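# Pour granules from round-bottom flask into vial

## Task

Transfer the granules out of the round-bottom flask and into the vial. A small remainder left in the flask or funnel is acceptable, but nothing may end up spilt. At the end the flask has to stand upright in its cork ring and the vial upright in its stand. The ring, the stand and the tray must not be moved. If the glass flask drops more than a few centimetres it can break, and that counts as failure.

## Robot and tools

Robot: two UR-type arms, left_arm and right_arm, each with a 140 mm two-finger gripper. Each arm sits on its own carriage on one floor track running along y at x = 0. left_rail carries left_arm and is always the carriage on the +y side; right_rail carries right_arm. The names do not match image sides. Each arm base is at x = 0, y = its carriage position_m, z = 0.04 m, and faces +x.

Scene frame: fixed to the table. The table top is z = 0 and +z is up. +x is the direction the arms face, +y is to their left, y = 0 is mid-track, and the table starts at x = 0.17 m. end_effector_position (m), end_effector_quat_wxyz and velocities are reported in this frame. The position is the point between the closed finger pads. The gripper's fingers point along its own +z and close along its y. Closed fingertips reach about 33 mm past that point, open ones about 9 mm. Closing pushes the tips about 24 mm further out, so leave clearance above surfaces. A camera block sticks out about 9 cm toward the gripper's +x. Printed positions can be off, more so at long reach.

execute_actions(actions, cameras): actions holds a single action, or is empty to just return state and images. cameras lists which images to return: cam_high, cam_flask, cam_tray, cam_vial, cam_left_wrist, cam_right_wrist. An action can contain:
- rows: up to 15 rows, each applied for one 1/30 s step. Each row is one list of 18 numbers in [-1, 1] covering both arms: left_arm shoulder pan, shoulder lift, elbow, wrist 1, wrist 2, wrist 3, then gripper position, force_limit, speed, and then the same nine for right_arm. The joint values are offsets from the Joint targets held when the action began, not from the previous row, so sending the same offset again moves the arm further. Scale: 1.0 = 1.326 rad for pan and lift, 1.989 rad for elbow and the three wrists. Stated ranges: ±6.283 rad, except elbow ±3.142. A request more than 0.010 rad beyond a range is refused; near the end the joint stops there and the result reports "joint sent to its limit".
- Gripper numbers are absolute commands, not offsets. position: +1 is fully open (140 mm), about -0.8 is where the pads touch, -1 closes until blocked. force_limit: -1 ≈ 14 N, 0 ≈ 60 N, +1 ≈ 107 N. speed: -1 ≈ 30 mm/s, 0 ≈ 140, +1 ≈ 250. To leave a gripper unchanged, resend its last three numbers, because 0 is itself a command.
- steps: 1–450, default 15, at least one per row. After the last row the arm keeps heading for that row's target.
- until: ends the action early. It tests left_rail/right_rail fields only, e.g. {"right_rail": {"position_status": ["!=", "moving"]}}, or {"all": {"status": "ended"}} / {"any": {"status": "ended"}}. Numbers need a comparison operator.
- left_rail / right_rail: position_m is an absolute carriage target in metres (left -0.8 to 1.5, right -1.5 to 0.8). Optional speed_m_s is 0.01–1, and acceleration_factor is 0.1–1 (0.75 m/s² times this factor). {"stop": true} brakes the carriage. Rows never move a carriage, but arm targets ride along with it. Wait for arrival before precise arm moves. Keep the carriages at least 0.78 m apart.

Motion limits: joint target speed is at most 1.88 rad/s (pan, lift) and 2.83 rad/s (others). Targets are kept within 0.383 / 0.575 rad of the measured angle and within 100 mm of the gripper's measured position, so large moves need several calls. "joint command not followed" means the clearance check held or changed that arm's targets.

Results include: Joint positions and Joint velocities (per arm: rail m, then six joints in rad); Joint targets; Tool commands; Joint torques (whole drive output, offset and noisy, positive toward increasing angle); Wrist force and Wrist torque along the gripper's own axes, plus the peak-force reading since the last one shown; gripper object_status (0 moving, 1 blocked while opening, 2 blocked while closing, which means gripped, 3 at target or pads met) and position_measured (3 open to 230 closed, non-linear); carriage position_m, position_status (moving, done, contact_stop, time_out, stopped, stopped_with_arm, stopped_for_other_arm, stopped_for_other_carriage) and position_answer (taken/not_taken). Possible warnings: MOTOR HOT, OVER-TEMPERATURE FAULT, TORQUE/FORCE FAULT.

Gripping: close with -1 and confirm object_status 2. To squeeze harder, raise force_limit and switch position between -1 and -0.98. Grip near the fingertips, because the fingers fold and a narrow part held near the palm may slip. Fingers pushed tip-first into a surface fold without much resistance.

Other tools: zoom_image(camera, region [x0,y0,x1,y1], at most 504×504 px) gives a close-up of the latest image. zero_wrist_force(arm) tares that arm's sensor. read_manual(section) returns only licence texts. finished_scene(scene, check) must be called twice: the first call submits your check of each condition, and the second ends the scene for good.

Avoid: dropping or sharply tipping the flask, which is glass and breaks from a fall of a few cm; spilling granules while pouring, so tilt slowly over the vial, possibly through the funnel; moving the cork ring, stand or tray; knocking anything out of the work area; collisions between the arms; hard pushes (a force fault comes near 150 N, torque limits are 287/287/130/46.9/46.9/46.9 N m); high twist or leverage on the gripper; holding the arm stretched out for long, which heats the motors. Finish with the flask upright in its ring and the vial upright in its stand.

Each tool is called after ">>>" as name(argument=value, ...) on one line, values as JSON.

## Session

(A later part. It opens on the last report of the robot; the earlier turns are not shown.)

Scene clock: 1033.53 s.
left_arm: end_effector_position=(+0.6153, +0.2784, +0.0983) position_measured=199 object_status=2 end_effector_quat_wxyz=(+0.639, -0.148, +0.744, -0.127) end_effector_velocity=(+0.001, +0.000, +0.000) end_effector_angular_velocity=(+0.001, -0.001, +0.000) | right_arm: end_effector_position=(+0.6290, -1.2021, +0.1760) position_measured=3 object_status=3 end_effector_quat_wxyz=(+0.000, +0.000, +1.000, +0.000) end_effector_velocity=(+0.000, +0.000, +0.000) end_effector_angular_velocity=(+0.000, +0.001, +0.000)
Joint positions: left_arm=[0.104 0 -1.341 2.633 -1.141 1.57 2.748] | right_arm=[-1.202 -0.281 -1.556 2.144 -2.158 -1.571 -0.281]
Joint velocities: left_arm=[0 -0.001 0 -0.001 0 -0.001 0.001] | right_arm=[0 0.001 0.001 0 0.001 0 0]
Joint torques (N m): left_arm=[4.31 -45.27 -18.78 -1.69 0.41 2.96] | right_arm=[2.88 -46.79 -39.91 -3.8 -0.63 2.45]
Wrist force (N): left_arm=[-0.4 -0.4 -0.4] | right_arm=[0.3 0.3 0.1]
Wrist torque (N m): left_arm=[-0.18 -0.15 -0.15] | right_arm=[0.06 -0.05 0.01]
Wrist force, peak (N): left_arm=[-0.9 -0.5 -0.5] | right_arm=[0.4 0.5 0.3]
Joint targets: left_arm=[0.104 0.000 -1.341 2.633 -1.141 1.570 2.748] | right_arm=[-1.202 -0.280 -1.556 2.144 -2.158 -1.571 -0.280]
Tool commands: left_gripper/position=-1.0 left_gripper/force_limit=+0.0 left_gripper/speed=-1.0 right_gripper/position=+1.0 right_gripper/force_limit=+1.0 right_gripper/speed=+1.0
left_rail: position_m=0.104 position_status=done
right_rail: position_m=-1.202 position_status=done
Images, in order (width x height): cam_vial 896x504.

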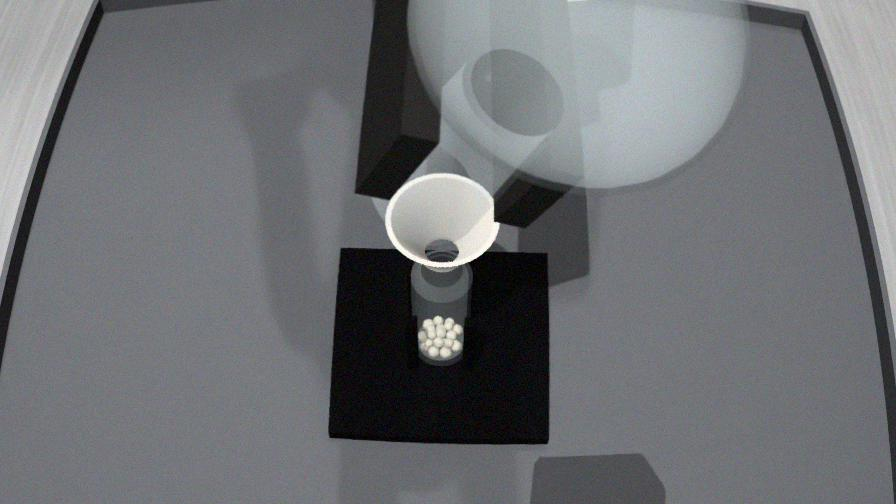

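>>> zoom_image(camera="cam_vial", region=[450, 40, 590, 150])

>>> zoom_image(camera="cam_vial", region=[400, 0, 780, 214])

Scaled by 3.600 from the camera's 896x504 image, which has a finer 1280x720 frame.

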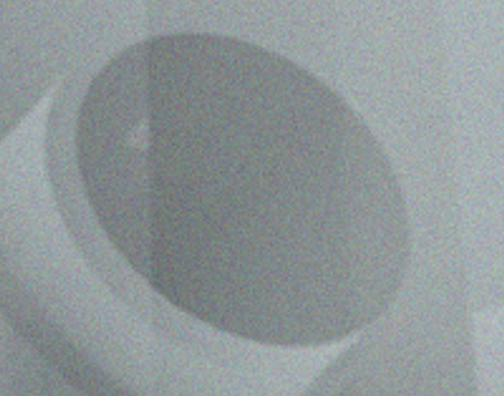

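Scaled by 1.326 from the camera's 896x504 image, which has a finer 1280x720 frame.

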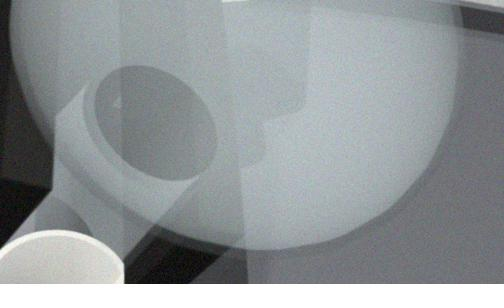

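>>> execute_actions(actions=[{"rows": [
[0,-0.000368,-0.000046,0.000292,0,-0.00095,-1,0,-1,0,0,0,0,0,0,1,1,1],
[0,-0.002617,-0.000329,0.002074,0,-0.006757,-1,0,-1,0,0,0,0,0,0,1,1,1],
[0,-0.007892,-0.000993,0.006254,0,-0.020377,-1,0,-1,0,0,0,0,0,0,1,1,1],
[0,-0.016616,-0.00209,0.013168,0,-0.042901,-1,0,-1,0,0,0,0,0,0,1,1,1],
[0,-0.028612,-0.003599,0.022674,0,-0.073871,-1,0,-1,0,0,0,0,0,0,1,1,1],
[0,-0.043265,-0.005442,0.034286,0,-0.111704,-1,0,-1,0,0,0,0,0,0,1,1,1],
[0,-0.059663,-0.007505,0.047281,0,-0.154042,-1,0,-1,0,0,0,0,0,0,1,1,1],
[0,-0.076648,-0.009642,0.06074,0,-0.197894,-1,0,-1,0,0,0,0,0,0,1,1,1],
[0,-0.093046,-0.011705,0.073735,0,-0.240232,-1,0,-1,0,0,0,0,0,0,1,1,1],
[0,-0.107699,-0.013548,0.085347,0,-0.278065,-1,0,-1,0,0,0,0,0,0,1,1,1],
[0,-0.119695,-0.015057,0.094853,0,-0.309035,-1,0,-1,0,0,0,0,0,0,1,1,1],
[0,-0.128419,-0.016154,0.101767,0,-0.331559,-1,0,-1,0,0,0,0,0,0,1,1,1],
[0,-0.133694,-0.016818,0.105947,0,-0.345179,-1,0,-1,0,0,0,0,0,0,1,1,1],
[0,-0.135943,-0.017101,0.107729,0,-0.350986,-1,0,-1,0,0,0,0,0,0,1,1,1],
[0,-0.136311,-0.017147,0.108021,0,-0.351936,-1,0,-1,0,0,0,0,0,0,1,1,1]
], "steps": 17}], cameras=["cam_vial", "cam_tray"])

Scene clock: 1086.40 s.
left_arm: end_effector_position=(+0.6193, +0.2784, +0.1597) position_measured=199 object_status=2 end_effector_quat_wxyz=(+0.557, -0.394, +0.648, -0.339) end_effector_velocity=(+0.000, +0.000, +0.000) end_effector_angular_velocity=(-0.002, +0.000, -0.001) | right_arm: end_effector_position=(+0.6290, -1.2021, +0.1760) position_measured=3 object_status=3 end_effector_quat_wxyz=(+0.000, +0.000, +1.000, +0.000) end_effector_velocity=(+0.000, -0.001, +0.000) end_effector_angular_velocity=(-0.001, +0.000, -0.001)
Joint positions: left_arm=[0.104 0 -1.522 2.599 -0.927 1.57 2.049] | right_arm=[-1.202 -0.281 -1.556 2.144 -2.158 -1.571 -0.28]
Joint velocities: left_arm=[0 0 -0.001 0 0.001 0.002 -0.001] | right_arm=[0 -0.001 0 0 0 -0.001 0]
Joint torques (N m): left_arm=[4.43 -45.06 -33 -0.66 0.45 -1.89] | right_arm=[4.79 -43.55 -39.82 -3.7 -0.77 3.01]
Wrist force (N): left_arm=[-0.6 -0.4 -0.1] | right_arm=[0.0 0.2 0.2]
Wrist torque (N m): left_arm=[-0.15 -0.18 -0.18] | right_arm=[0.05 0.02 0.01]
Wrist force, peak (N): left_arm=[-1.6 -1.4 -0.8] | right_arm=[0.5 0.4 0.2]
Joint targets: left_arm=[0.104 0.000 -1.522 2.599 -0.927 1.570 2.048] | right_arm=[-1.202 -0.280 -1.556 2.144 -2.158 -1.571 -0.280]
left_rail: position_m=0.104 position_status=done
right_rail: position_m=-1.202 position_status=done
Images, in order (width x height): cam_tray 896x504, cam_vial 896x504.

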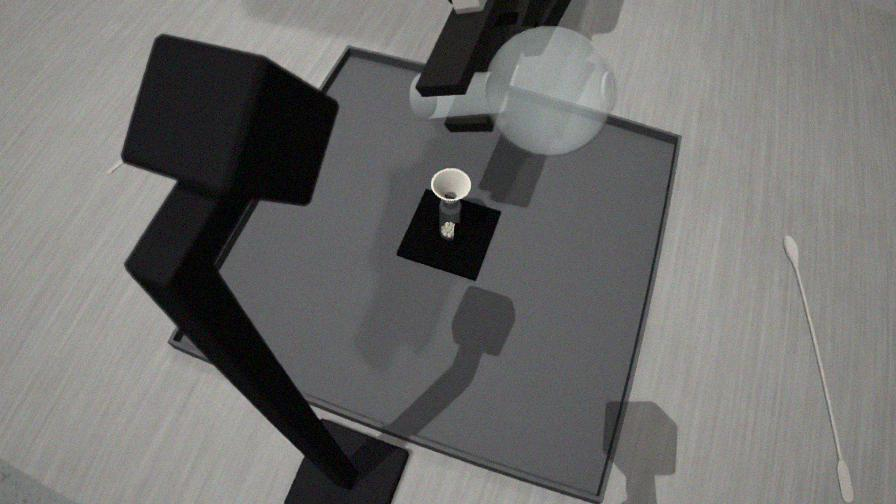

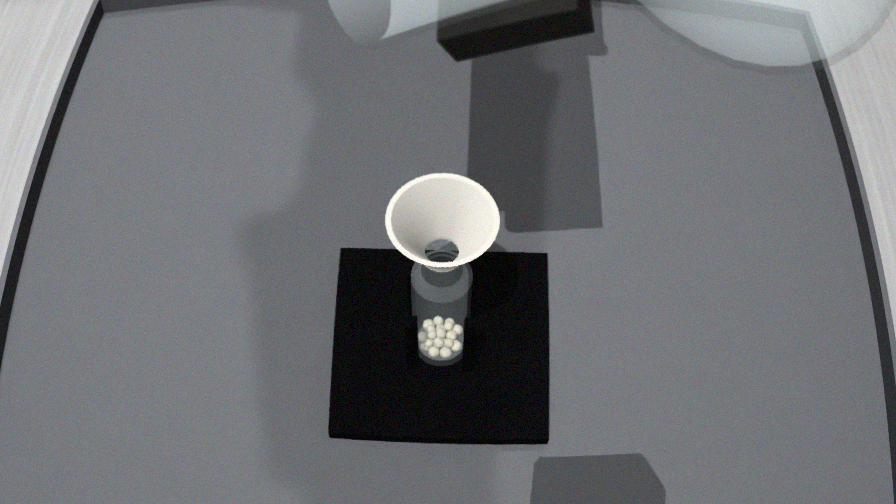

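>>> execute_actions(actions=[], cameras=["cam_high", "cam_tray"])

Scene clock: 1107.27 s.
left_arm: end_effector_position=(+0.6193, +0.2784, +0.1598) position_measured=199 object_status=2 end_effector_quat_wxyz=(+0.557, -0.394, +0.648, -0.339) end_effector_velocity=(+0.000, +0.000, +0.000) end_effector_angular_velocity=(+0.002, +0.000, +0.000) | right_arm: end_effector_position=(+0.6290, -1.2021, +0.1760) position_measured=3 object_status=3 end_effector_quat_wxyz=(+0.000, +0.000, +1.000, +0.000) end_effector_velocity=(+0.001, +0.000, +0.002) end_effector_angular_velocity=(-0.001, -0.003, +0.001)
Joint positions: left_arm=[0.104 0 -1.522 2.599 -0.927 1.57 2.048] | right_arm=[-1.202 -0.281 -1.556 2.144 -2.158 -1.571 -0.28]
Joint velocities: left_arm=[0 0 0 0 0 -0.001 0.002] | right_arm=[0 0.001 -0.001 -0.002 -0.001 0 0.001]
Joint torques (N m): left_arm=[3.44 -41.17 -24.45 -1.6 0.39 -2.23] | right_arm=[2.68 -46.53 -40.03 -3.73 -0.69 2.26]
Wrist force (N): left_arm=[-0.7 -0.7 -0.6] | right_arm=[0.4 0.2 0.2]
Wrist torque (N m): left_arm=[-0.22 -0.14 -0.18] | right_arm=[0.04 -0.09 0.01]
Wrist force, peak (N): left_arm=[-1.2 -0.6 0.0] | right_arm=[0.2 0.4 0.4]
Joint targets: left_arm=[0.104 0.000 -1.522 2.599 -0.927 1.570 2.048] | right_arm=[-1.202 -0.280 -1.556 2.144 -2.158 -1.571 -0.280]
Tool commands: left_gripper/position=-1.0 left_gripper/force_limit=+0.0 left_gripper/speed=-1.0 right_gripper/position=+1.0 right_gripper/force_limit=+1.0 right_gripper/speed=+1.0
left_rail: position_m=0.104 position_status=done
right_rail: position_m=-1.202 position_status=done
Images, in order (width x height): cam_high 896x504, cam_tray 896x504.

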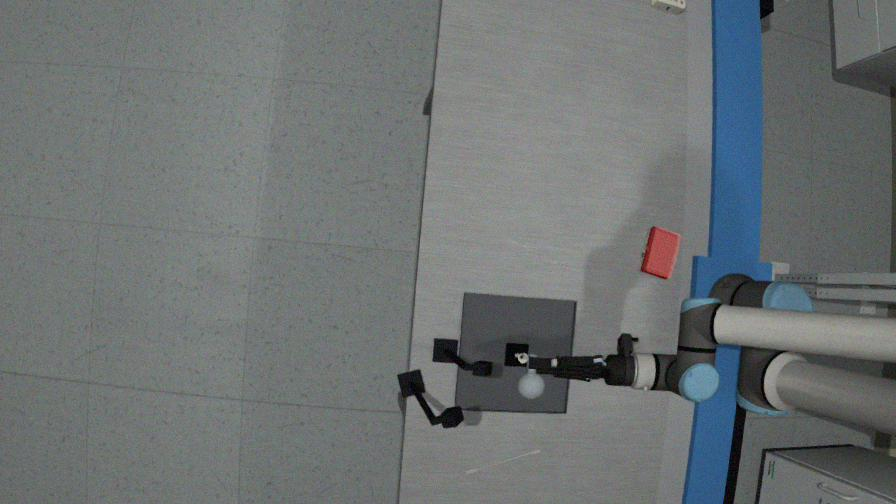

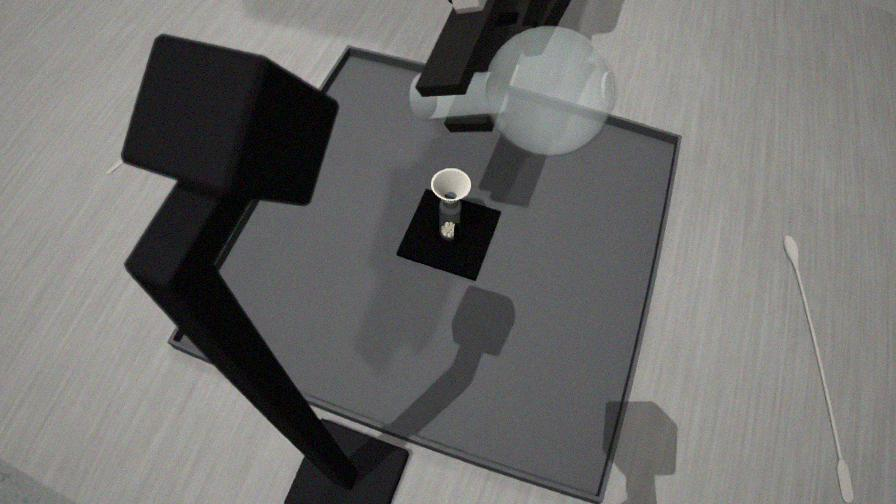

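>>> zoom_image(camera="cam_tray", region=[380, 10, 640, 270])

Scaled by 1.938 from the camera's 896x504 image, which has a finer 1280x720 frame.

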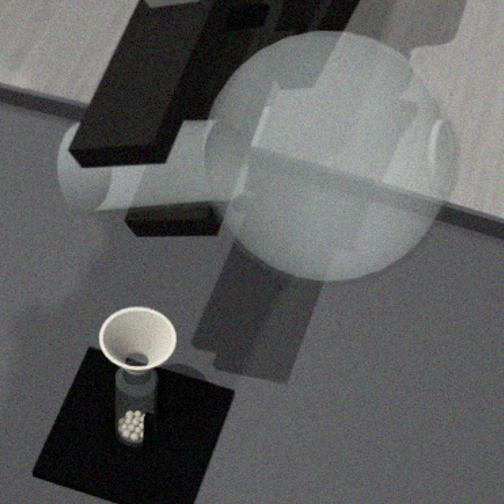

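>>> execute_actions(actions=[{"left_rail": {"position_m": 0.7199}, "rows": [[0,-0.000287,0.000003,-0.000015,0,-0.000950,-1,0,-1,0,0,0,0,0,0,1,1,1],[0,-0.002041,0.000020,-0.000108,0,-0.006757,-1,0,-1,0,0,0,0,0,0,1,1,1],[0,-0.006156,0.000062,-0.000324,0,-0.020377,-1,0,-1,0,0,0,0,0,0,1,1,1],[0,-0.012961,0.000130,-0.000683,0,-0.042901,-1,0,-1,0,0,0,0,0,0,1,1,1],[0,-0.022317,0.000224,-0.001176,0,-0.073871,-1,0,-1,0,0,0,0,0,0,1,1,1],[0,-0.033746,0.000339,-0.001778,0,-0.111704,-1,0,-1,0,0,0,0,0,0,1,1,1],[0,-0.046537,0.000467,-0.002452,0,-0.154042,-1,0,-1,0,0,0,0,0,0,1,1,1],[0,-0.059784,0.000600,-0.003150,0,-0.197894,-1,0,-1,0,0,0,0,0,0,1,1,1],[0,-0.072575,0.000728,-0.003824,0,-0.240232,-1,0,-1,0,0,0,0,0,0,1,1,1],[0,-0.084004,0.000843,-0.004426,0,-0.278065,-1,0,-1,0,0,0,0,0,0,1,1,1],[0,-0.093360,0.000937,-0.004919,0,-0.309035,-1,0,-1,0,0,0,0,0,0,1,1,1],[0,-0.100165,0.001005,-0.005278,0,-0.331559,-1,0,-1,0,0,0,0,0,0,1,1,1],[0,-0.104280,0.001047,-0.005494,0,-0.345179,-1,0,-1,0,0,0,0,0,0,1,1,1],[0,-0.106034,0.001064,-0.005587,0,-0.350986,-1,0,-1,0,0,0,0,0,0,1,1,1],[0,-0.106321,0.001067,-0.005602,0,-0.351936,-1,0,-1,0,0,0,0,0,0,1,1,1]], "steps": 20}], cameras=["cam_high", "cam_tray"])

Scene clock: 1180.67 s.
left_arm: end_effector_position=(+0.6219, +0.8941, +0.2497) position_measured=199 object_status=2 end_effector_quat_wxyz=(-0.442, +0.553, -0.441, +0.552) end_effector_velocity=(+0.000, +0.002, +0.000) end_effector_angular_velocity=(-0.001, -0.001, +0.001) | right_arm: end_effector_position=(+0.6290, -1.2021, +0.1760) position_measured=3 object_status=3 end_effector_quat_wxyz=(+0.000, +0.000, +1.000, +0.000) end_effector_velocity=(+0.001, -0.001, +0.001) end_effector_angular_velocity=(-0.001, -0.001, -0.001)
Joint positions: left_arm=[0.72 0 -1.663 2.601 -0.938 1.57 1.349] | right_arm=[-1.202 -0.281 -1.556 2.144 -2.158 -1.571 -0.28]
Joint velocities: left_arm=[0.001 0.001 0 0 0 0 -0.001] | right_arm=[0 -0.001 0 -0.001 0 -0.001 0]
Joint torques (N m): left_arm=[4.49 -35.52 -23.24 -4.35 0.63 -2.07] | right_arm=[6.72 -46.57 -40.44 -3.76 -0.63 2.72]
Wrist force (N): left_arm=[-1.5 -0.7 -0.5] | right_arm=[-0.1 0.2 0.2]
Wrist torque (N m): left_arm=[-0.18 -0.01 -0.15] | right_arm=[0.04 0.03 0.01]
Wrist force, peak (N): left_arm=[-2.7 -1.1 -0.5] | right_arm=[0.5 0.4 0.1]
Joint targets: left_arm=[0.720 0.000 -1.663 2.601 -0.938 1.570 1.349] | right_arm=[-1.202 -0.280 -1.556 2.144 -2.158 -1.571 -0.280]
left_rail: position_m=0.720 position_status=done
right_rail: position_m=-1.202 position_status=done
Images, in order (width x height): cam_high 896x504, cam_tray 896x504.

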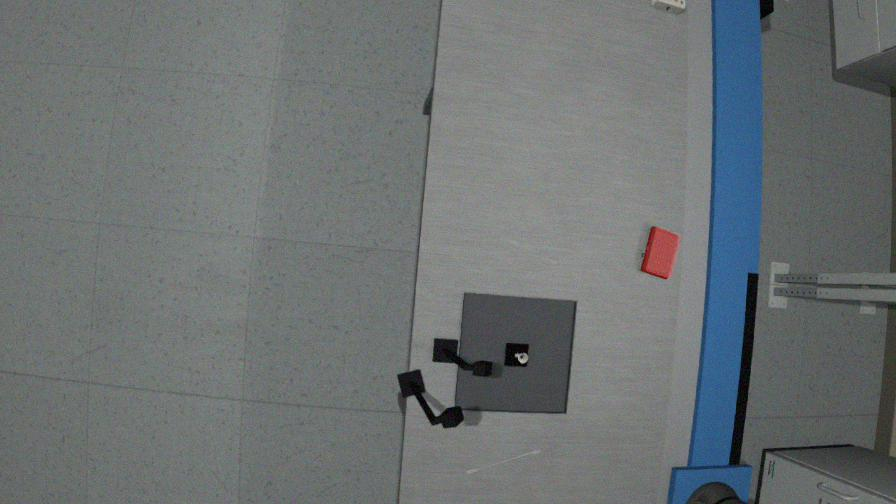

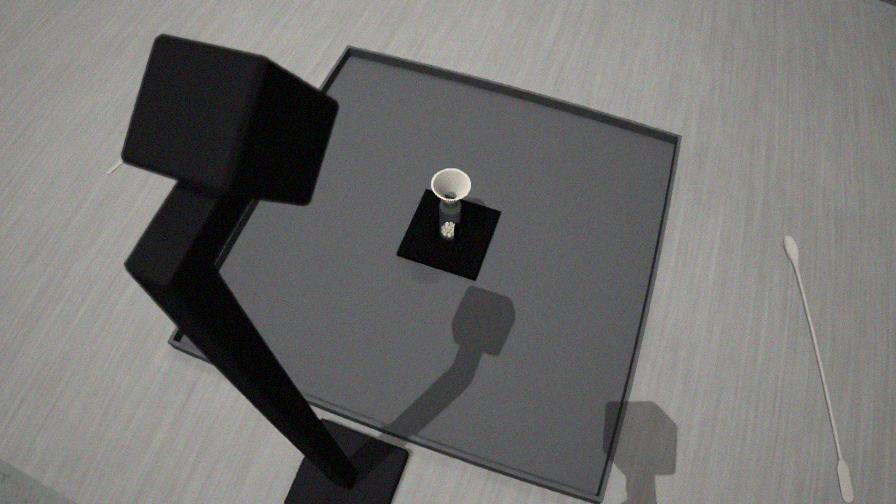

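>>> execute_actions(actions=[{"rows": [[0,0.000293,0.000015,-0.000210,0,-0.000950,-1,0,-1,0,0,0,0,0,0,1,1,1],[0,0.002082,0.000105,-0.001493,0,-0.006757,-1,0,-1,0,0,0,0,0,0,1,1,1],[0,0.006277,0.000317,-0.004501,0,-0.020377,-1,0,-1,0,0,0,0,0,0,1,1,1],[0,0.013216,0.000667,-0.009477,0,-0.042901,-1,0,-1,0,0,0,0,0,0,1,1,1],[0,0.022757,0.001148,-0.016319,0,-0.073871,-1,0,-1,0,0,0,0,0,0,1,1,1],[0,0.034412,0.001736,-0.024677,0,-0.111704,-1,0,-1,0,0,0,0,0,0,1,1,1],[0,0.047454,0.002393,-0.034029,0,-0.154042,-1,0,-1,0,0,0,0,0,0,1,1,1],[0,0.060963,0.003075,-0.043717,0,-0.197894,-1,0,-1,0,0,0,0,0,0,1,1,1],[0,0.074005,0.003732,-0.053069,0,-0.240232,-1,0,-1,0,0,0,0,0,0,1,1,1],[0,0.085660,0.004320,-0.061427,0,-0.278065,-1,0,-1,0,0,0,0,0,0,1,1,1],[0,0.095201,0.004801,-0.068269,0,-0.309035,-1,0,-1,0,0,0,0,0,0,1,1,1],[0,0.102140,0.005151,-0.073245,0,-0.331559,-1,0,-1,0,0,0,0,0,0,1,1,1],[0,0.106335,0.005363,-0.076253,0,-0.345179,-1,0,-1,0,0,0,0,0,0,1,1,1],[0,0.108124,0.005453,-0.077536,0,-0.350986,-1,0,-1,0,0,0,0,0,0,1,1,1],[0,0.108417,0.005468,-0.077746,0,-0.351936,-1,0,-1,0,0,0,0,0,0,1,1,1]], "steps": 18}], cameras=["cam_flask"])

Scene clock: 1204.50 s.
left_arm: end_effector_position=(+0.6348, +0.8942, +0.2050) position_measured=199 object_status=2 end_effector_quat_wxyz=(-0.226, +0.670, -0.225, +0.670) end_effector_velocity=(+0.001, +0.001, +0.001) end_effector_angular_velocity=(-0.005, -0.002, +0.002) | right_arm: end_effector_position=(+0.6290, -1.2021, +0.1760) position_measured=3 object_status=3 end_effector_quat_wxyz=(+0.000, +0.000, +1.000, +0.000) end_effector_velocity=(+0.000, +0.001, +0.000) end_effector_angular_velocity=(+0.001, +0.001, +0.000)
Joint positions: left_arm=[0.72 0 -1.519 2.612 -1.092 1.57 0.649] | right_arm=[-1.202 -0.281 -1.556 2.144 -2.158 -1.571 -0.281]
Joint velocities: left_arm=[0 0 0.001 -0.001 -0.001 -0.002 -0.005] | right_arm=[0 0.001 0.001 0 0 0.001 0]
Joint torques (N m): left_arm=[4.44 -16.99 -13.37 -5.41 0.6 -3.1] | right_arm=[3.01 -47.09 -39.68 -3.71 -0.39 2.23]
Wrist force (N): left_arm=[-2.3 -1.3 0.3] | right_arm=[-0.1 0.0 -0.1]
Wrist torque (N m): left_arm=[-0.17 0.17 -0.10] | right_arm=[0.00 0.02 0.01]
Wrist force, peak (N): left_arm=[-3.0 0.0 0.7] | right_arm=[0.3 0.5 -0.2]
Joint targets: left_arm=[0.720 0.000 -1.519 2.612 -1.092 1.570 0.649] | right_arm=[-1.202 -0.280 -1.556 2.144 -2.158 -1.571 -0.280]
left_rail: position_m=0.720 position_status=done
right_rail: position_m=-1.202 position_status=done
Images, in order (width x height): cam_flask 896x504.

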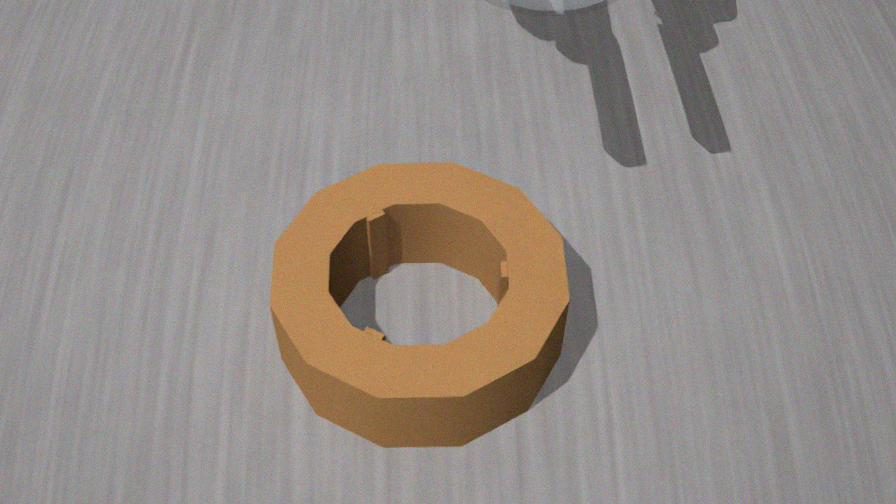

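>>> execute_actions(actions=[{"rows": [[0,0.000293,0.000015,-0.000210,0,-0.000881,-1,0,-1,0,0,0,0,0,0,1,1,1],[0,0.002082,0.000105,-0.001493,0,-0.006264,-1,0,-1,0,0,0,0,0,0,1,1,1],[0,0.006277,0.000317,-0.004501,0,-0.018890,-1,0,-1,0,0,0,0,0,0,1,1,1],[0,0.013216,0.000667,-0.009477,0,-0.039769,-1,0,-1,0,0,0,0,0,0,1,1,1],[0,0.022757,0.001148,-0.016319,0,-0.068479,-1,0,-1,0,0,0,0,0,0,1,1,1],[0,0.034412,0.001736,-0.024677,0,-0.103550,-1,0,-1,0,0,0,0,0,0,1,1,1],[0,0.047454,0.002393,-0.034029,0,-0.142797,-1,0,-1,0,0,0,0,0,0,1,1,1],[0,0.060963,0.003075,-0.043717,0,-0.183447,-1,0,-1,0,0,0,0,0,0,1,1,1],[0,0.074005,0.003732,-0.053069,0,-0.222694,-1,0,-1,0,0,0,0,0,0,1,1,1],[0,0.085660,0.004320,-0.061427,0,-0.257766,-1,0,-1,0,0,0,0,0,0,1,1,1],[0,0.095201,0.004801,-0.068269,0,-0.286475,-1,0,-1,0,0,0,0,0,0,1,1,1],[0,0.102140,0.005151,-0.073245,0,-0.307355,-1,0,-1,0,0,0,0,0,0,1,1,1],[0,0.106335,0.005363,-0.076253,0,-0.319980,-1,0,-1,0,0,0,0,0,0,1,1,1],[0,0.108124,0.005453,-0.077536,0,-0.325363,-1,0,-1,0,0,0,0,0,0,1,1,1],[0,0.108417,0.005468,-0.077746,0,-0.326244,-1,0,-1,0,0,0,0,0,0,1,1,1]], "steps": 20}], cameras=["cam_flask"])

Scene clock: 1219.27 s.
left_arm: end_effector_position=(+0.6408, +0.8942, +0.1598) position_measured=199 object_status=2 end_effector_quat_wxyz=(+0.000, +0.707, +0.000, +0.707) end_effector_velocity=(+0.000, +0.000, +0.000) end_effector_angular_velocity=(-0.003, +0.000, +0.001) | right_arm: end_effector_position=(+0.6290, -1.2021, +0.1760) position_measured=3 object_status=3 end_effector_quat_wxyz=(+0.000, +0.000, +1.000, +0.000) end_effector_velocity=(+0.001, +0.001, -0.001) end_effector_angular_velocity=(+0.000, +0.002, +0.003)
Joint positions: left_arm=[0.72 0 -1.376 2.623 -1.247 1.57 0] | right_arm=[-1.202 -0.281 -1.556 2.144 -2.158 -1.571 -0.281]
Joint velocities: left_arm=[0 0 0.001 0 -0.001 -0.001 -0.003] | right_arm=[0 0.002 0.003 -0.002 0 0 -0.001]
Joint torques (N m): left_arm=[4.52 -24.83 -7.16 -5.18 0.6 -2.35] | right_arm=[7.22 -44.49 -38.91 -3.58 -0.93 2.4]
Wrist force (N): left_arm=[-2.6 -1.4 0.4] | right_arm=[0.4 0.2 0.0]
Wrist torque (N m): left_arm=[-0.13 0.29 -0.06] | right_arm=[0.06 -0.07 0.01]
Wrist force, peak (N): left_arm=[-3.6 -0.9 0.5] | right_arm=[0.6 0.2 0.1]
Joint targets: left_arm=[0.720 0.000 -1.376 2.623 -1.247 1.570 0.000] | right_arm=[-1.202 -0.280 -1.556 2.144 -2.158 -1.571 -0.280]
left_rail: position_m=0.720 position_status=done
right_rail: position_m=-1.202 position_status=done
Images, in order (width x height): cam_flask 896x504.

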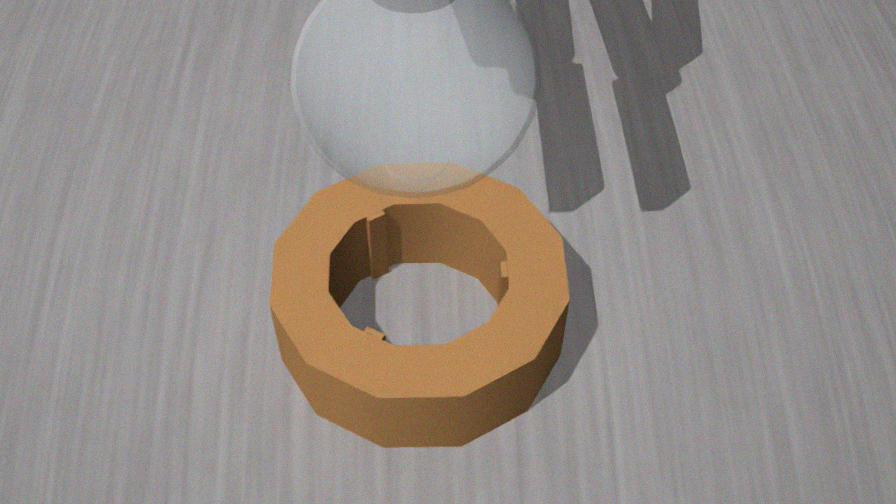

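>>> execute_actions(actions=[{"rows": [[0,0.001335,0.000001,-0.000891,0,0,-1,0,-1,0,0,0,0,0,0,1,1,1],[0,0.005340,0.000004,-0.003564,0,0,-1,0,-1,0,0,0,0,0,0,1,1,1],[0,0.012016,0.000009,-0.008019,0,0,-1,0,-1,0,0,0,0,0,0,1,1,1],[0,0.021361,0.000015,-0.014256,0,0,-1,0,-1,0,0,0,0,0,0,1,1,1],[0,0.033377,0.000024,-0.022276,0,0,-1,0,-1,0,0,0,0,0,0,1,1,1],[0,0.045393,0.000033,-0.030295,0,0,-1,0,-1,0,0,0,0,0,0,1,1,1],[0,0.054738,0.000039,-0.036532,0,0,-1,0,-1,0,0,0,0,0,0,1,1,1],[0,0.061414,0.000044,-0.040987,0,0,-1,0,-1,0,0,0,0,0,0,1,1,1],[0,0.065419,0.000047,-0.043660,0,0,-1,0,-1,0,0,0,0,0,0,1,1,1],[0,0.066754,0.000048,-0.044551,0,0,-1,0,-1,0,0,0,0,0,0,1,1,1]], "steps": 14}], cameras=["cam_flask"])

Scene clock: 1235.80 s.
left_arm: end_effector_position=(+0.6448, +0.8942, +0.1331) position_measured=199 object_status=2 end_effector_quat_wxyz=(+0.000, +0.707, +0.000, +0.707) end_effector_velocity=(+0.000, +0.000, -0.001) end_effector_angular_velocity=(+0.000, +0.000, +0.000) | right_arm: end_effector_position=(+0.6290, -1.2021, +0.1760) position_measured=3 object_status=3 end_effector_quat_wxyz=(+0.000, +0.000, +1.000, +0.000) end_effector_velocity=(+0.000, +0.000, -0.001) end_effector_angular_velocity=(+0.001, +0.002, -0.001)
Joint positions: left_arm=[0.72 0 -1.288 2.623 -1.335 1.57 0] | right_arm=[-1.202 -0.281 -1.556 2.144 -2.158 -1.571 -0.28]
Joint velocities: left_arm=[0 0 0.004 0 -0.003 0 0] | right_arm=[0 -0.001 0.001 0 0.001 0.001 0]
Joint torques (N m): left_arm=[3.03 -22.9 -3.35 -4.57 0.69 -2.18] | right_arm=[2.97 -45.42 -39.77 -3.57 -0.65 2.67]
Wrist force (N): left_arm=[-2.4 -1.1 0.4] | right_arm=[0.1 0.4 0.1]
Wrist torque (N m): left_arm=[-0.07 0.27 -0.05] | right_arm=[0.08 -0.02 0.01]
Wrist force, peak (N): left_arm=[-3.4 -1.4 0.6] | right_arm=[0.1 0.6 0.3]
Joint targets: left_arm=[0.720 0.000 -1.287 2.623 -1.336 1.570 0.000] | right_arm=[-1.202 -0.280 -1.556 2.144 -2.158 -1.571 -0.280]
left_rail: position_m=0.720 position_status=done
right_rail: position_m=-1.202 position_status=done
Images, in order (width x height): cam_flask 896x504.

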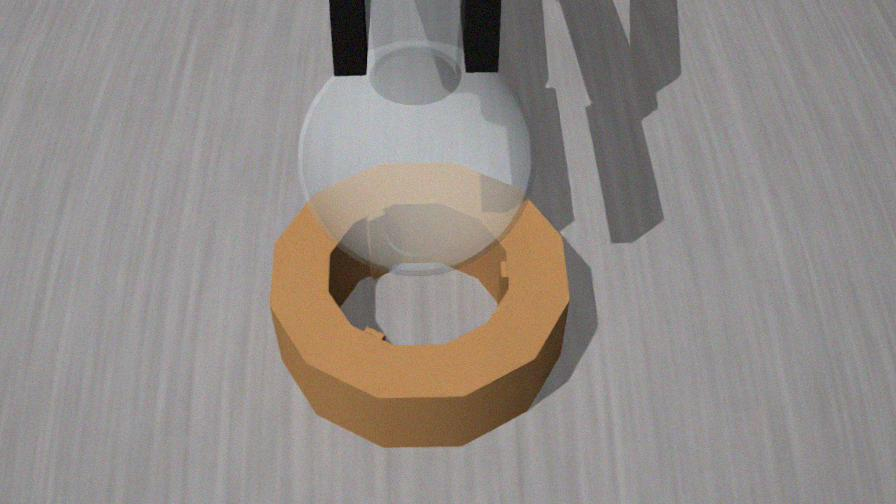

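>>> execute_actions(actions=[{"rows": [[0,0.000185,0.000004,-0.000127,0,0,-1,0,-1,0,0,0,0,0,0,1,1,1],[0,0.001316,0.000029,-0.000906,0,0,-1,0,-1,0,0,0,0,0,0,1,1,1],[0,0.003968,0.000086,-0.002732,0,0,-1,0,-1,0,0,0,0,0,0,1,1,1],[0,0.008355,0.000182,-0.005752,0,0,-1,0,-1,0,0,0,0,0,0,1,1,1],[0,0.014386,0.000313,-0.009904,0,0,-1,0,-1,0,0,0,0,0,0,1,1,1],[0,0.021753,0.000474,-0.014976,0,0,-1,0,-1,0,0,0,0,0,0,1,1,1],[0,0.029998,0.000653,-0.020652,0,0,-1,0,-1,0,0,0,0,0,0,1,1,1],[0,0.038538,0.000840,-0.026532,0,0,-1,0,-1,0,0,0,0,0,0,1,1,1],[0,0.046783,0.001019,-0.032208,0,0,-1,0,-1,0,0,0,0,0,0,1,1,1],[0,0.054150,0.001180,-0.037280,0,0,-1,0,-1,0,0,0,0,0,0,1,1,1],[0,0.060181,0.001311,-0.041432,0,0,-1,0,-1,0,0,0,0,0,0,1,1,1],[0,0.064568,0.001407,-0.044452,0,0,-1,0,-1,0,0,0,0,0,0,1,1,1],[0,0.067220,0.001464,-0.046278,0,0,-1,0,-1,0,0,0,0,0,0,1,1,1],[0,0.068351,0.001489,-0.047057,0,0,-1,0,-1,0,0,0,0,0,0,1,1,1],[0,0.068536,0.001493,-0.047184,0,0,-1,0,-1,0,0,0,0,0,0,1,1,1]], "steps": 20}], cameras=["cam_flask"])

Scene clock: 1265.80 s.
left_arm: end_effector_position=(+0.6449, +0.8942, +0.1051) position_measured=199 object_status=2 end_effector_quat_wxyz=(+0.000, +0.707, +0.000, +0.707) end_effector_velocity=(+0.000, +0.000, -0.001) end_effector_angular_velocity=(+0.000, +0.000, +0.001) | right_arm: end_effector_position=(+0.6290, -1.2021, +0.1760) position_measured=3 object_status=3 end_effector_quat_wxyz=(+0.000, +0.000, +1.000, +0.000) end_effector_velocity=(+0.000, +0.000, -0.001) end_effector_angular_velocity=(+0.000, +0.002, -0.001)
Joint positions: left_arm=[0.72 0 -1.197 2.626 -1.429 1.57 0] | right_arm=[-1.202 -0.281 -1.556 2.144 -2.158 -1.571 -0.28]
Joint velocities: left_arm=[0 0.001 0.003 0 -0.003 0 0] | right_arm=[0 0 0.001 0 0 -0.001 0]
Joint torques (N m): left_arm=[4.08 -29.18 0.84 -5.48 0.63 -2.16] | right_arm=[3.4 -44.81 -39.27 -4.18 -0.9 2.09]
Wrist force (N): left_arm=[-2.2 -1.4 0.6] | right_arm=[0.3 0.0 -0.2]
Wrist torque (N m): left_arm=[-0.13 0.21 -0.08] | right_arm=[0.00 -0.05 0.00]
Wrist force, peak (N): left_arm=[-3.2 -1.5 0.8] | right_arm=[0.3 0.5 -0.3]
Joint targets: left_arm=[0.720 0.000 -1.196 2.626 -1.429 1.570 0.000] | right_arm=[-1.202 -0.280 -1.556 2.144 -2.158 -1.571 -0.280]
left_rail: position_m=0.720 position_status=done
right_rail: position_m=-1.202 position_status=done
Images, in order (width x height): cam_flask 896x504.

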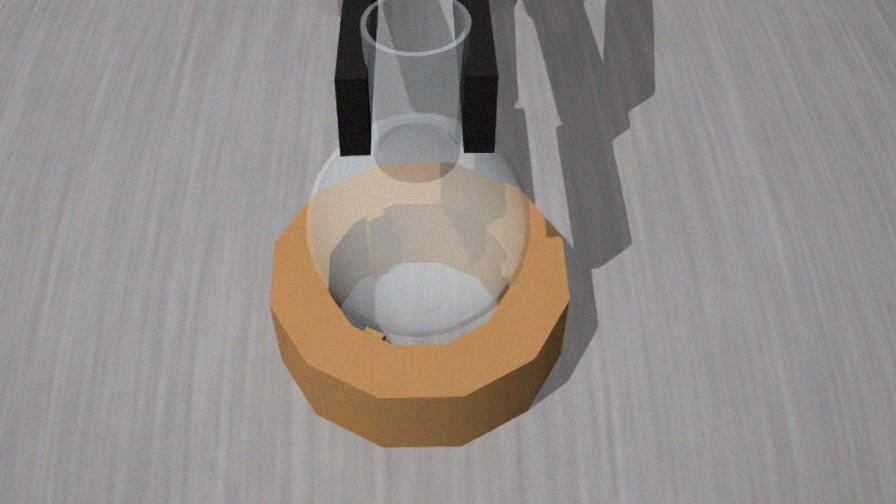

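>>> execute_actions(actions=[{"rows": [[0,0.000099,0,-0.000066,0,0,-1,0,-1,0,0,0,0,0,0,1,1,1],[0,0.000396,0.000001,-0.000265,0,0,-1,0,-1,0,0,0,0,0,0,1,1,1],[0,0.000890,0.000003,-0.000597,0,0,-1,0,-1,0,0,0,0,0,0,1,1,1],[0,0.001582,0.000005,-0.001062,0,0,-1,0,-1,0,0,0,0,0,0,1,1,1],[0,0.002472,0.000009,-0.001659,0,0,-1,0,-1,0,0,0,0,0,0,1,1,1],[0,0.003362,0.000012,-0.002256,0,0,-1,0,-1,0,0,0,0,0,0,1,1,1],[0,0.004054,0.000014,-0.002721,0,0,-1,0,-1,0,0,0,0,0,0,1,1,1],[0,0.004548,0.000016,-0.003053,0,0,-1,0,-1,0,0,0,0,0,0,1,1,1],[0,0.004845,0.000017,-0.003252,0,0,-1,0,-1,0,0,0,0,0,0,1,1,1],[0,0.004944,0.000017,-0.003318,0,0,-1,0,-1,0,0,0,0,0,0,1,1,1]], "steps": 14}], cameras=["cam_flask"])

Scene clock: 1278.70 s.
left_arm: end_effector_position=(+0.6449, +0.8942, +0.1031) position_measured=199 object_status=2 end_effector_quat_wxyz=(+0.000, +0.707, +0.000, +0.707) end_effector_velocity=(+0.000, +0.000, -0.001) end_effector_angular_velocity=(+0.001, +0.000, -0.001) | right_arm: end_effector_position=(+0.6290, -1.2021, +0.1760) position_measured=3 object_status=3 end_effector_quat_wxyz=(+0.000, +0.000, +1.000, +0.000) end_effector_velocity=(+0.000, +0.000, -0.001) end_effector_angular_velocity=(+0.000, +0.001, +0.001)
Joint positions: left_arm=[0.72 0 -1.19 2.626 -1.436 1.57 0] | right_arm=[-1.202 -0.281 -1.556 2.144 -2.158 -1.571 -0.281]
Joint velocities: left_arm=[0 0 0.002 0 -0.001 0.001 0.001] | right_arm=[0 0.001 0.002 0 -0.001 -0.001 0]
Joint torques (N m): left_arm=[2.95 -28.63 -3.33 -4.7 0.96 -1.74] | right_arm=[3.99 -47.12 -41.16 -3.63 -0.77 2.67]
Wrist force (N): left_arm=[-1.8 -1.4 0.3] | right_arm=[0.1 0.2 -0.1]
Wrist torque (N m): left_arm=[-0.12 0.26 -0.08] | right_arm=[0.05 -0.02 0.01]
Wrist force, peak (N): left_arm=[-2.6 -1.7 0.7] | right_arm=[-0.3 0.6 0.1]
Joint targets: left_arm=[0.720 0.000 -1.190 2.626 -1.436 1.570 0.000] | right_arm=[-1.202 -0.280 -1.556 2.144 -2.158 -1.571 -0.280]
left_rail: position_m=0.720 position_status=done
right_rail: position_m=-1.202 position_status=done
Images, in order (width x height): cam_flask 896x504.

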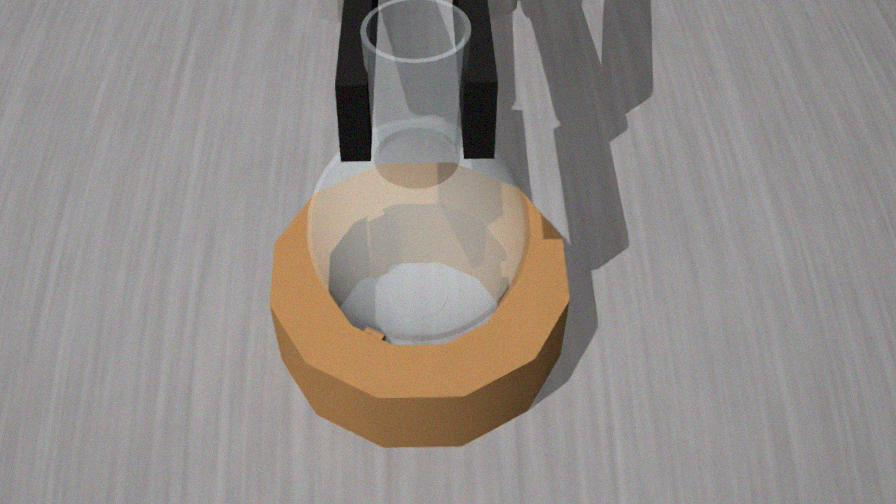

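>>> execute_actions(actions=[{"rows": [[0,0.000124,0,-0.000083,0,0,-1,0,-1,0,0,0,0,0,0,1,1,1],[0,0.000495,0,-0.000332,0,0,-1,0,-1,0,0,0,0,0,0,1,1,1],[0,0.001237,0,-0.000830,0,0,-1,0,-1,0,0,0,0,0,0,1,1,1],[0,0.001979,0,-0.001327,0,0,-1,0,-1,0,0,0,0,0,0,1,1,1],[0,0.002350,0,-0.001576,0,0,-1,0,-1,0,0,0,0,0,0,1,1,1],[0,0.002474,0,-0.001659,0,0,-1,0,-1,0,0,0,0,0,0,1,1,1]], "steps": 10}], cameras=[])

Scene clock: 1294.60 s.
left_arm: end_effector_position=(+0.6449, +0.8942, +0.1021) position_measured=199 object_status=2 end_effector_quat_wxyz=(+0.000, +0.707, +0.000, +0.707) end_effector_velocity=(-0.001, +0.000, -0.001) end_effector_angular_velocity=(+0.002, +0.001, -0.001) | right_arm: end_effector_position=(+0.6290, -1.2021, +0.1760) position_measured=3 object_status=3 end_effector_quat_wxyz=(+0.000, +0.000, +1.000, +0.000) end_effector_velocity=(+0.000, +0.001, +0.000) end_effector_angular_velocity=(+0.000, +0.000, +0.002)
Joint positions: left_arm=[0.72 0 -1.187 2.626 -1.439 1.57 0] | right_arm=[-1.202 -0.281 -1.556 2.144 -2.158 -1.571 -0.28]
Joint velocities: left_arm=[0 0 0.001 0.001 -0.001 0 0.002] | right_arm=[0 0.002 -0.001 0 0.001 0 -0.001]
Joint torques (N m): left_arm=[4.09 -28.43 -0.58 -2.96 0.78 -1.85] | right_arm=[2.16 -48.57 -39.87 -3.92 -0.75 2.32]
Wrist force (N): left_arm=[4.0 -0.8 0.1] | right_arm=[0.1 0.4 0.0]
Wrist torque (N m): left_arm=[-0.04 0.38 -0.07] | right_arm=[0.09 -0.02 0.00]
Wrist force, peak (N): left_arm=[4.1 -1.2 0.4] | right_arm=[0.6 0.5 0.1]
Joint targets: left_arm=[0.720 0.000 -1.186 2.626 -1.439 1.570 0.000] | right_arm=[-1.202 -0.280 -1.556 2.144 -2.158 -1.571 -0.280]
left_rail: position_m=0.720 position_status=done
right_rail: position_m=-1.202 position_status=done
No camera images: "cameras" was empty.

>>> execute_actions(actions=[{"rows": [[0,-0.000099,0,0.000066,0,0,-1,0,-1,0,0,0,0,0,0,1,1,1],[0,-0.000297,0,0.000199,0,0,-1,0,-1,0,0,0,0,0,0,1,1,1],[0,-0.000495,0,0.000332,0,0,-1,0,-1,0,0,0,0,0,0,1,1,1],[0,-0.000693,0,0.000465,0,0,-1,0,-1,0,0,0,0,0,0,1,1,1],[0,-0.000891,0,0.000598,0,0,-1,0,-1,0,0,0,0,0,0,1,1,1],[0,-0.000990,0,0.000664,0,0,-1,0,-1,0,0,0,0,0,0,1,1,1],[0,-0.000990,0,0.000664,0,0,0.1,0,-1,0,0,0,0,0,0,1,1,1]], "steps": 66}], cameras=["cam_flask"])

Scene clock: 1318.60 s.
left_arm: end_effector_position=(+0.6449, +0.8942, +0.1024) position_measured=117 object_status=3 end_effector_quat_wxyz=(+0.000, +0.707, +0.000, +0.707) end_effector_velocity=(+0.000, +0.000, +0.000) end_effector_angular_velocity=(-0.002, +0.000, +0.000) | right_arm: end_effector_position=(+0.6290, -1.2021, +0.1760) position_measured=3 object_status=3 end_effector_quat_wxyz=(+0.000, +0.000, +1.000, +0.000) end_effector_velocity=(+0.000, +0.000, +0.000) end_effector_angular_velocity=(+0.000, +0.000, +0.001)
Joint positions: left_arm=[0.72 0 -1.188 2.626 -1.438 1.57 0] | right_arm=[-1.202 -0.281 -1.556 2.144 -2.158 -1.571 -0.28]
Joint velocities: left_arm=[0 0 0 0 0 0 -0.002] | right_arm=[0 0 0 0 0 0 0]
Joint torques (N m): left_arm=[3.29 -56.09 -3.32 -3.74 0.95 -1.82] | right_arm=[4.16 -46.52 -39.57 -4.18 -0.9 2.45]
Wrist force (N): left_arm=[-2.0 -0.7 0.9] | right_arm=[-0.1 0.4 -0.1]
Wrist torque (N m): left_arm=[0.04 0.29 -0.09] | right_arm=[0.09 0.02 0.01]
Wrist force, peak (N): left_arm=[5.5 -1.2 -0.2] | right_arm=[0.5 0.4 0.5]
Joint targets: left_arm=[0.720 0.000 -1.188 2.626 -1.438 1.570 0.000] | right_arm=[-1.202 -0.280 -1.556 2.144 -2.158 -1.571 -0.280]
left_rail: position_m=0.720 position_status=done
right_rail: position_m=-1.202 position_status=done
Images, in order (width x height): cam_flask 896x504.

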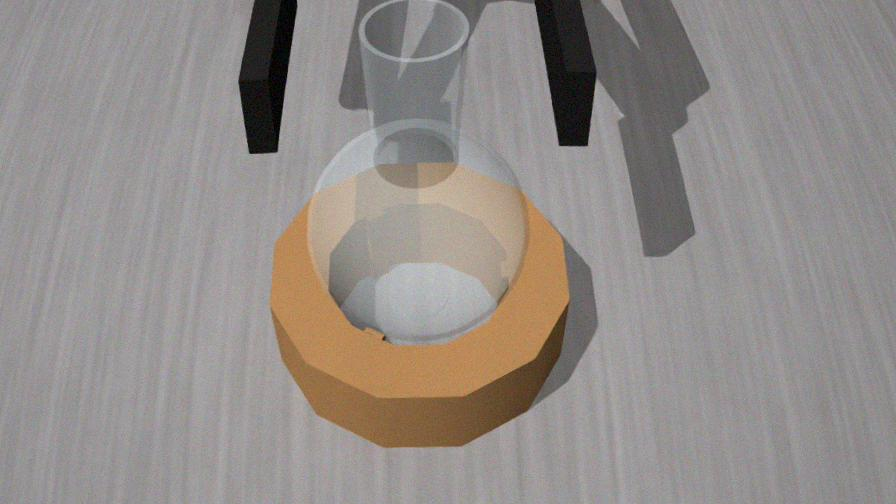

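>>> execute_actions(actions=[{"rows": [[0,-0.000185,0.000191,-0.000068,0,0,0.1,0,-1,0,0,0,0,0,0,1,1,1],[0,-0.001318,0.001361,-0.000482,0,0,0.1,0,-1,0,0,0,0,0,0,1,1,1],[0,-0.003974,0.004105,-0.001455,0,0,0.1,0,-1,0,0,0,0,0,0,1,1,1],[0,-0.008367,0.008642,-0.003062,0,0,0.1,0,-1,0,0,0,0,0,0,1,1,1],[0,-0.014407,0.014880,-0.005273,0,0,0.1,0,-1,0,0,0,0,0,0,1,1,1],[0,-0.021786,0.022501,-0.007974,0,0,0.1,0,-1,0,0,0,0,0,0,1,1,1],[0,-0.030043,0.031029,-0.010996,0,0,0.1,0,-1,0,0,0,0,0,0,1,1,1],[0,-0.038595,0.039863,-0.014127,0,0,0.1,0,-1,0,0,0,0,0,0,1,1,1],[0,-0.046852,0.048391,-0.017149,0,0,0.1,0,-1,0,0,0,0,0,0,1,1,1],[0,-0.054231,0.056012,-0.019850,0,0,0.1,0,-1,0,0,0,0,0,0,1,1,1],[0,-0.060271,0.062250,-0.022061,0,0,0.1,0,-1,0,0,0,0,0,0,1,1,1],[0,-0.064664,0.066787,-0.023668,0,0,0.1,0,-1,0,0,0,0,0,0,1,1,1],[0,-0.067320,0.069531,-0.024641,0,0,0.1,0,-1,0,0,0,0,0,0,1,1,1],[0,-0.068453,0.070701,-0.025055,0,0,0.1,0,-1,0,0,0,0,0,0,1,1,1],[0,-0.068638,0.070892,-0.025123,0,0,0.1,0,-1,0,0,0,0,0,0,1,1,1]], "steps": 18}], cameras=["cam_flask", "cam_vial", "cam_tray", "cam_high"])

Scene clock: 1352.40 s.
left_arm: end_effector_position=(+0.5641, +0.8942, +0.1178) position_measured=117 object_status=3 end_effector_quat_wxyz=(+0.000, +0.707, +0.000, +0.707) end_effector_velocity=(-0.002, +0.000, +0.000) end_effector_angular_velocity=(+0.001, +0.000, -0.001) | right_arm: end_effector_position=(+0.6290, -1.2021, +0.1760) position_measured=3 object_status=3 end_effector_quat_wxyz=(+0.000, +0.000, +1.000, +0.000) end_effector_velocity=(+0.000, +0.000, +0.000) end_effector_angular_velocity=(-0.001, +0.000, +0.000)
Joint positions: left_arm=[0.72 0 -1.278 2.767 -1.488 1.57 0] | right_arm=[-1.202 -0.281 -1.556 2.144 -2.158 -1.571 -0.28]
Joint velocities: left_arm=[0 0 -0.002 0.003 -0.001 0 0.001] | right_arm=[0 0 0 0 0 -0.001 0]
Joint torques (N m): left_arm=[4.43 -48.79 4.22 -4.82 0.78 -1.71] | right_arm=[5.7 -48.11 -40.37 -4.11 -0.72 2.39]
Wrist force (N): left_arm=[-1.9 -1.0 0.5] | right_arm=[0.1 0.5 0.0]
Wrist torque (N m): left_arm=[-0.03 0.29 -0.06] | right_arm=[0.10 -0.01 0.01]
Wrist force, peak (N): left_arm=[-2.4 -1.2 2.5] | right_arm=[0.7 0.2 -0.1]
Joint targets: left_arm=[0.720 0.000 -1.279 2.767 -1.488 1.570 0.000] | right_arm=[-1.202 -0.280 -1.556 2.144 -2.158 -1.571 -0.280]
left_rail: position_m=0.720 position_status=done
right_rail: position_m=-1.202 position_status=done
Images, in order (width x height): cam_high 896x504, cam_flask 896x504, cam_tray 896x504, cam_vial 896x504.

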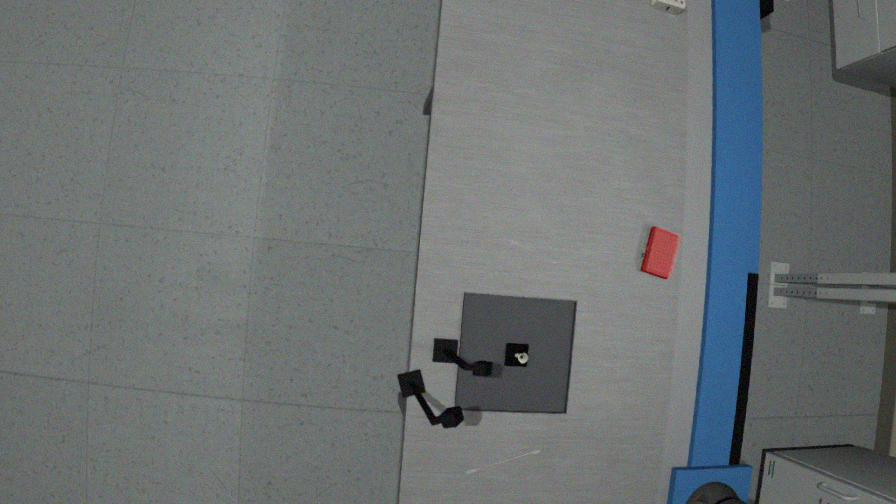

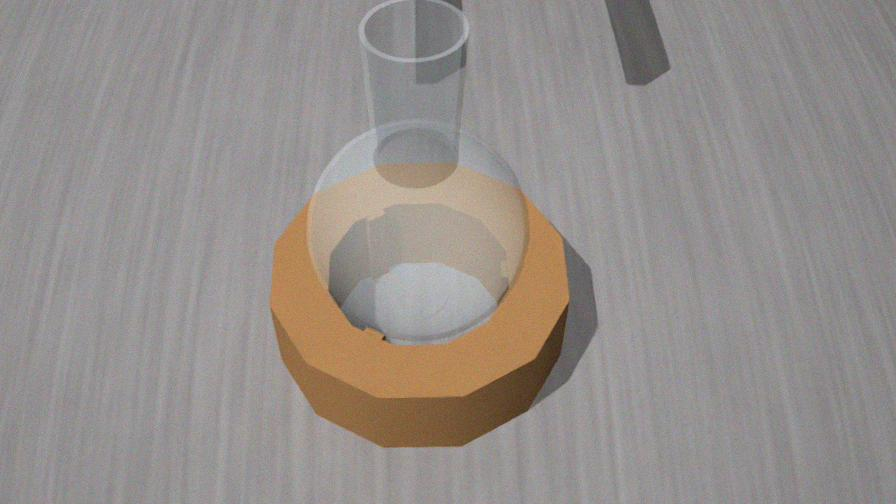

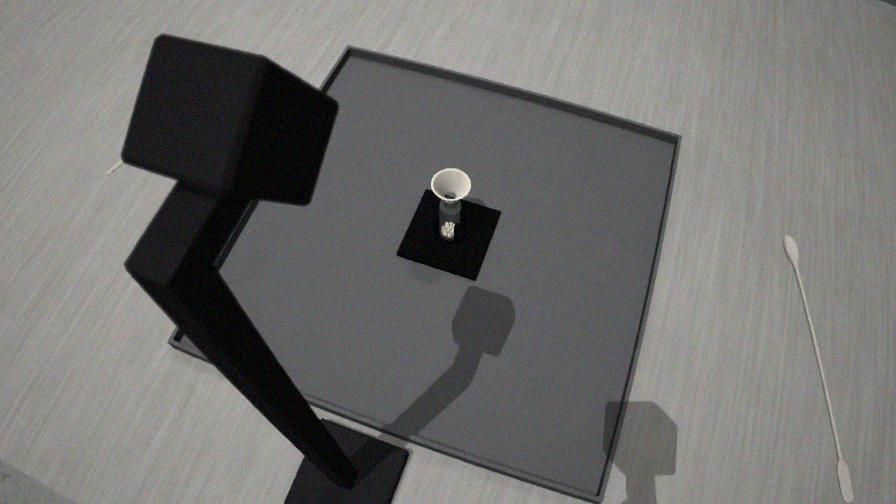

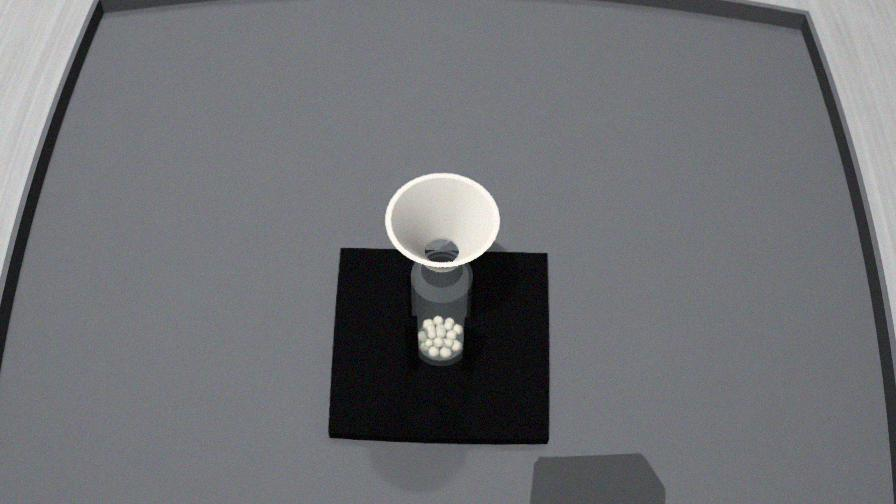

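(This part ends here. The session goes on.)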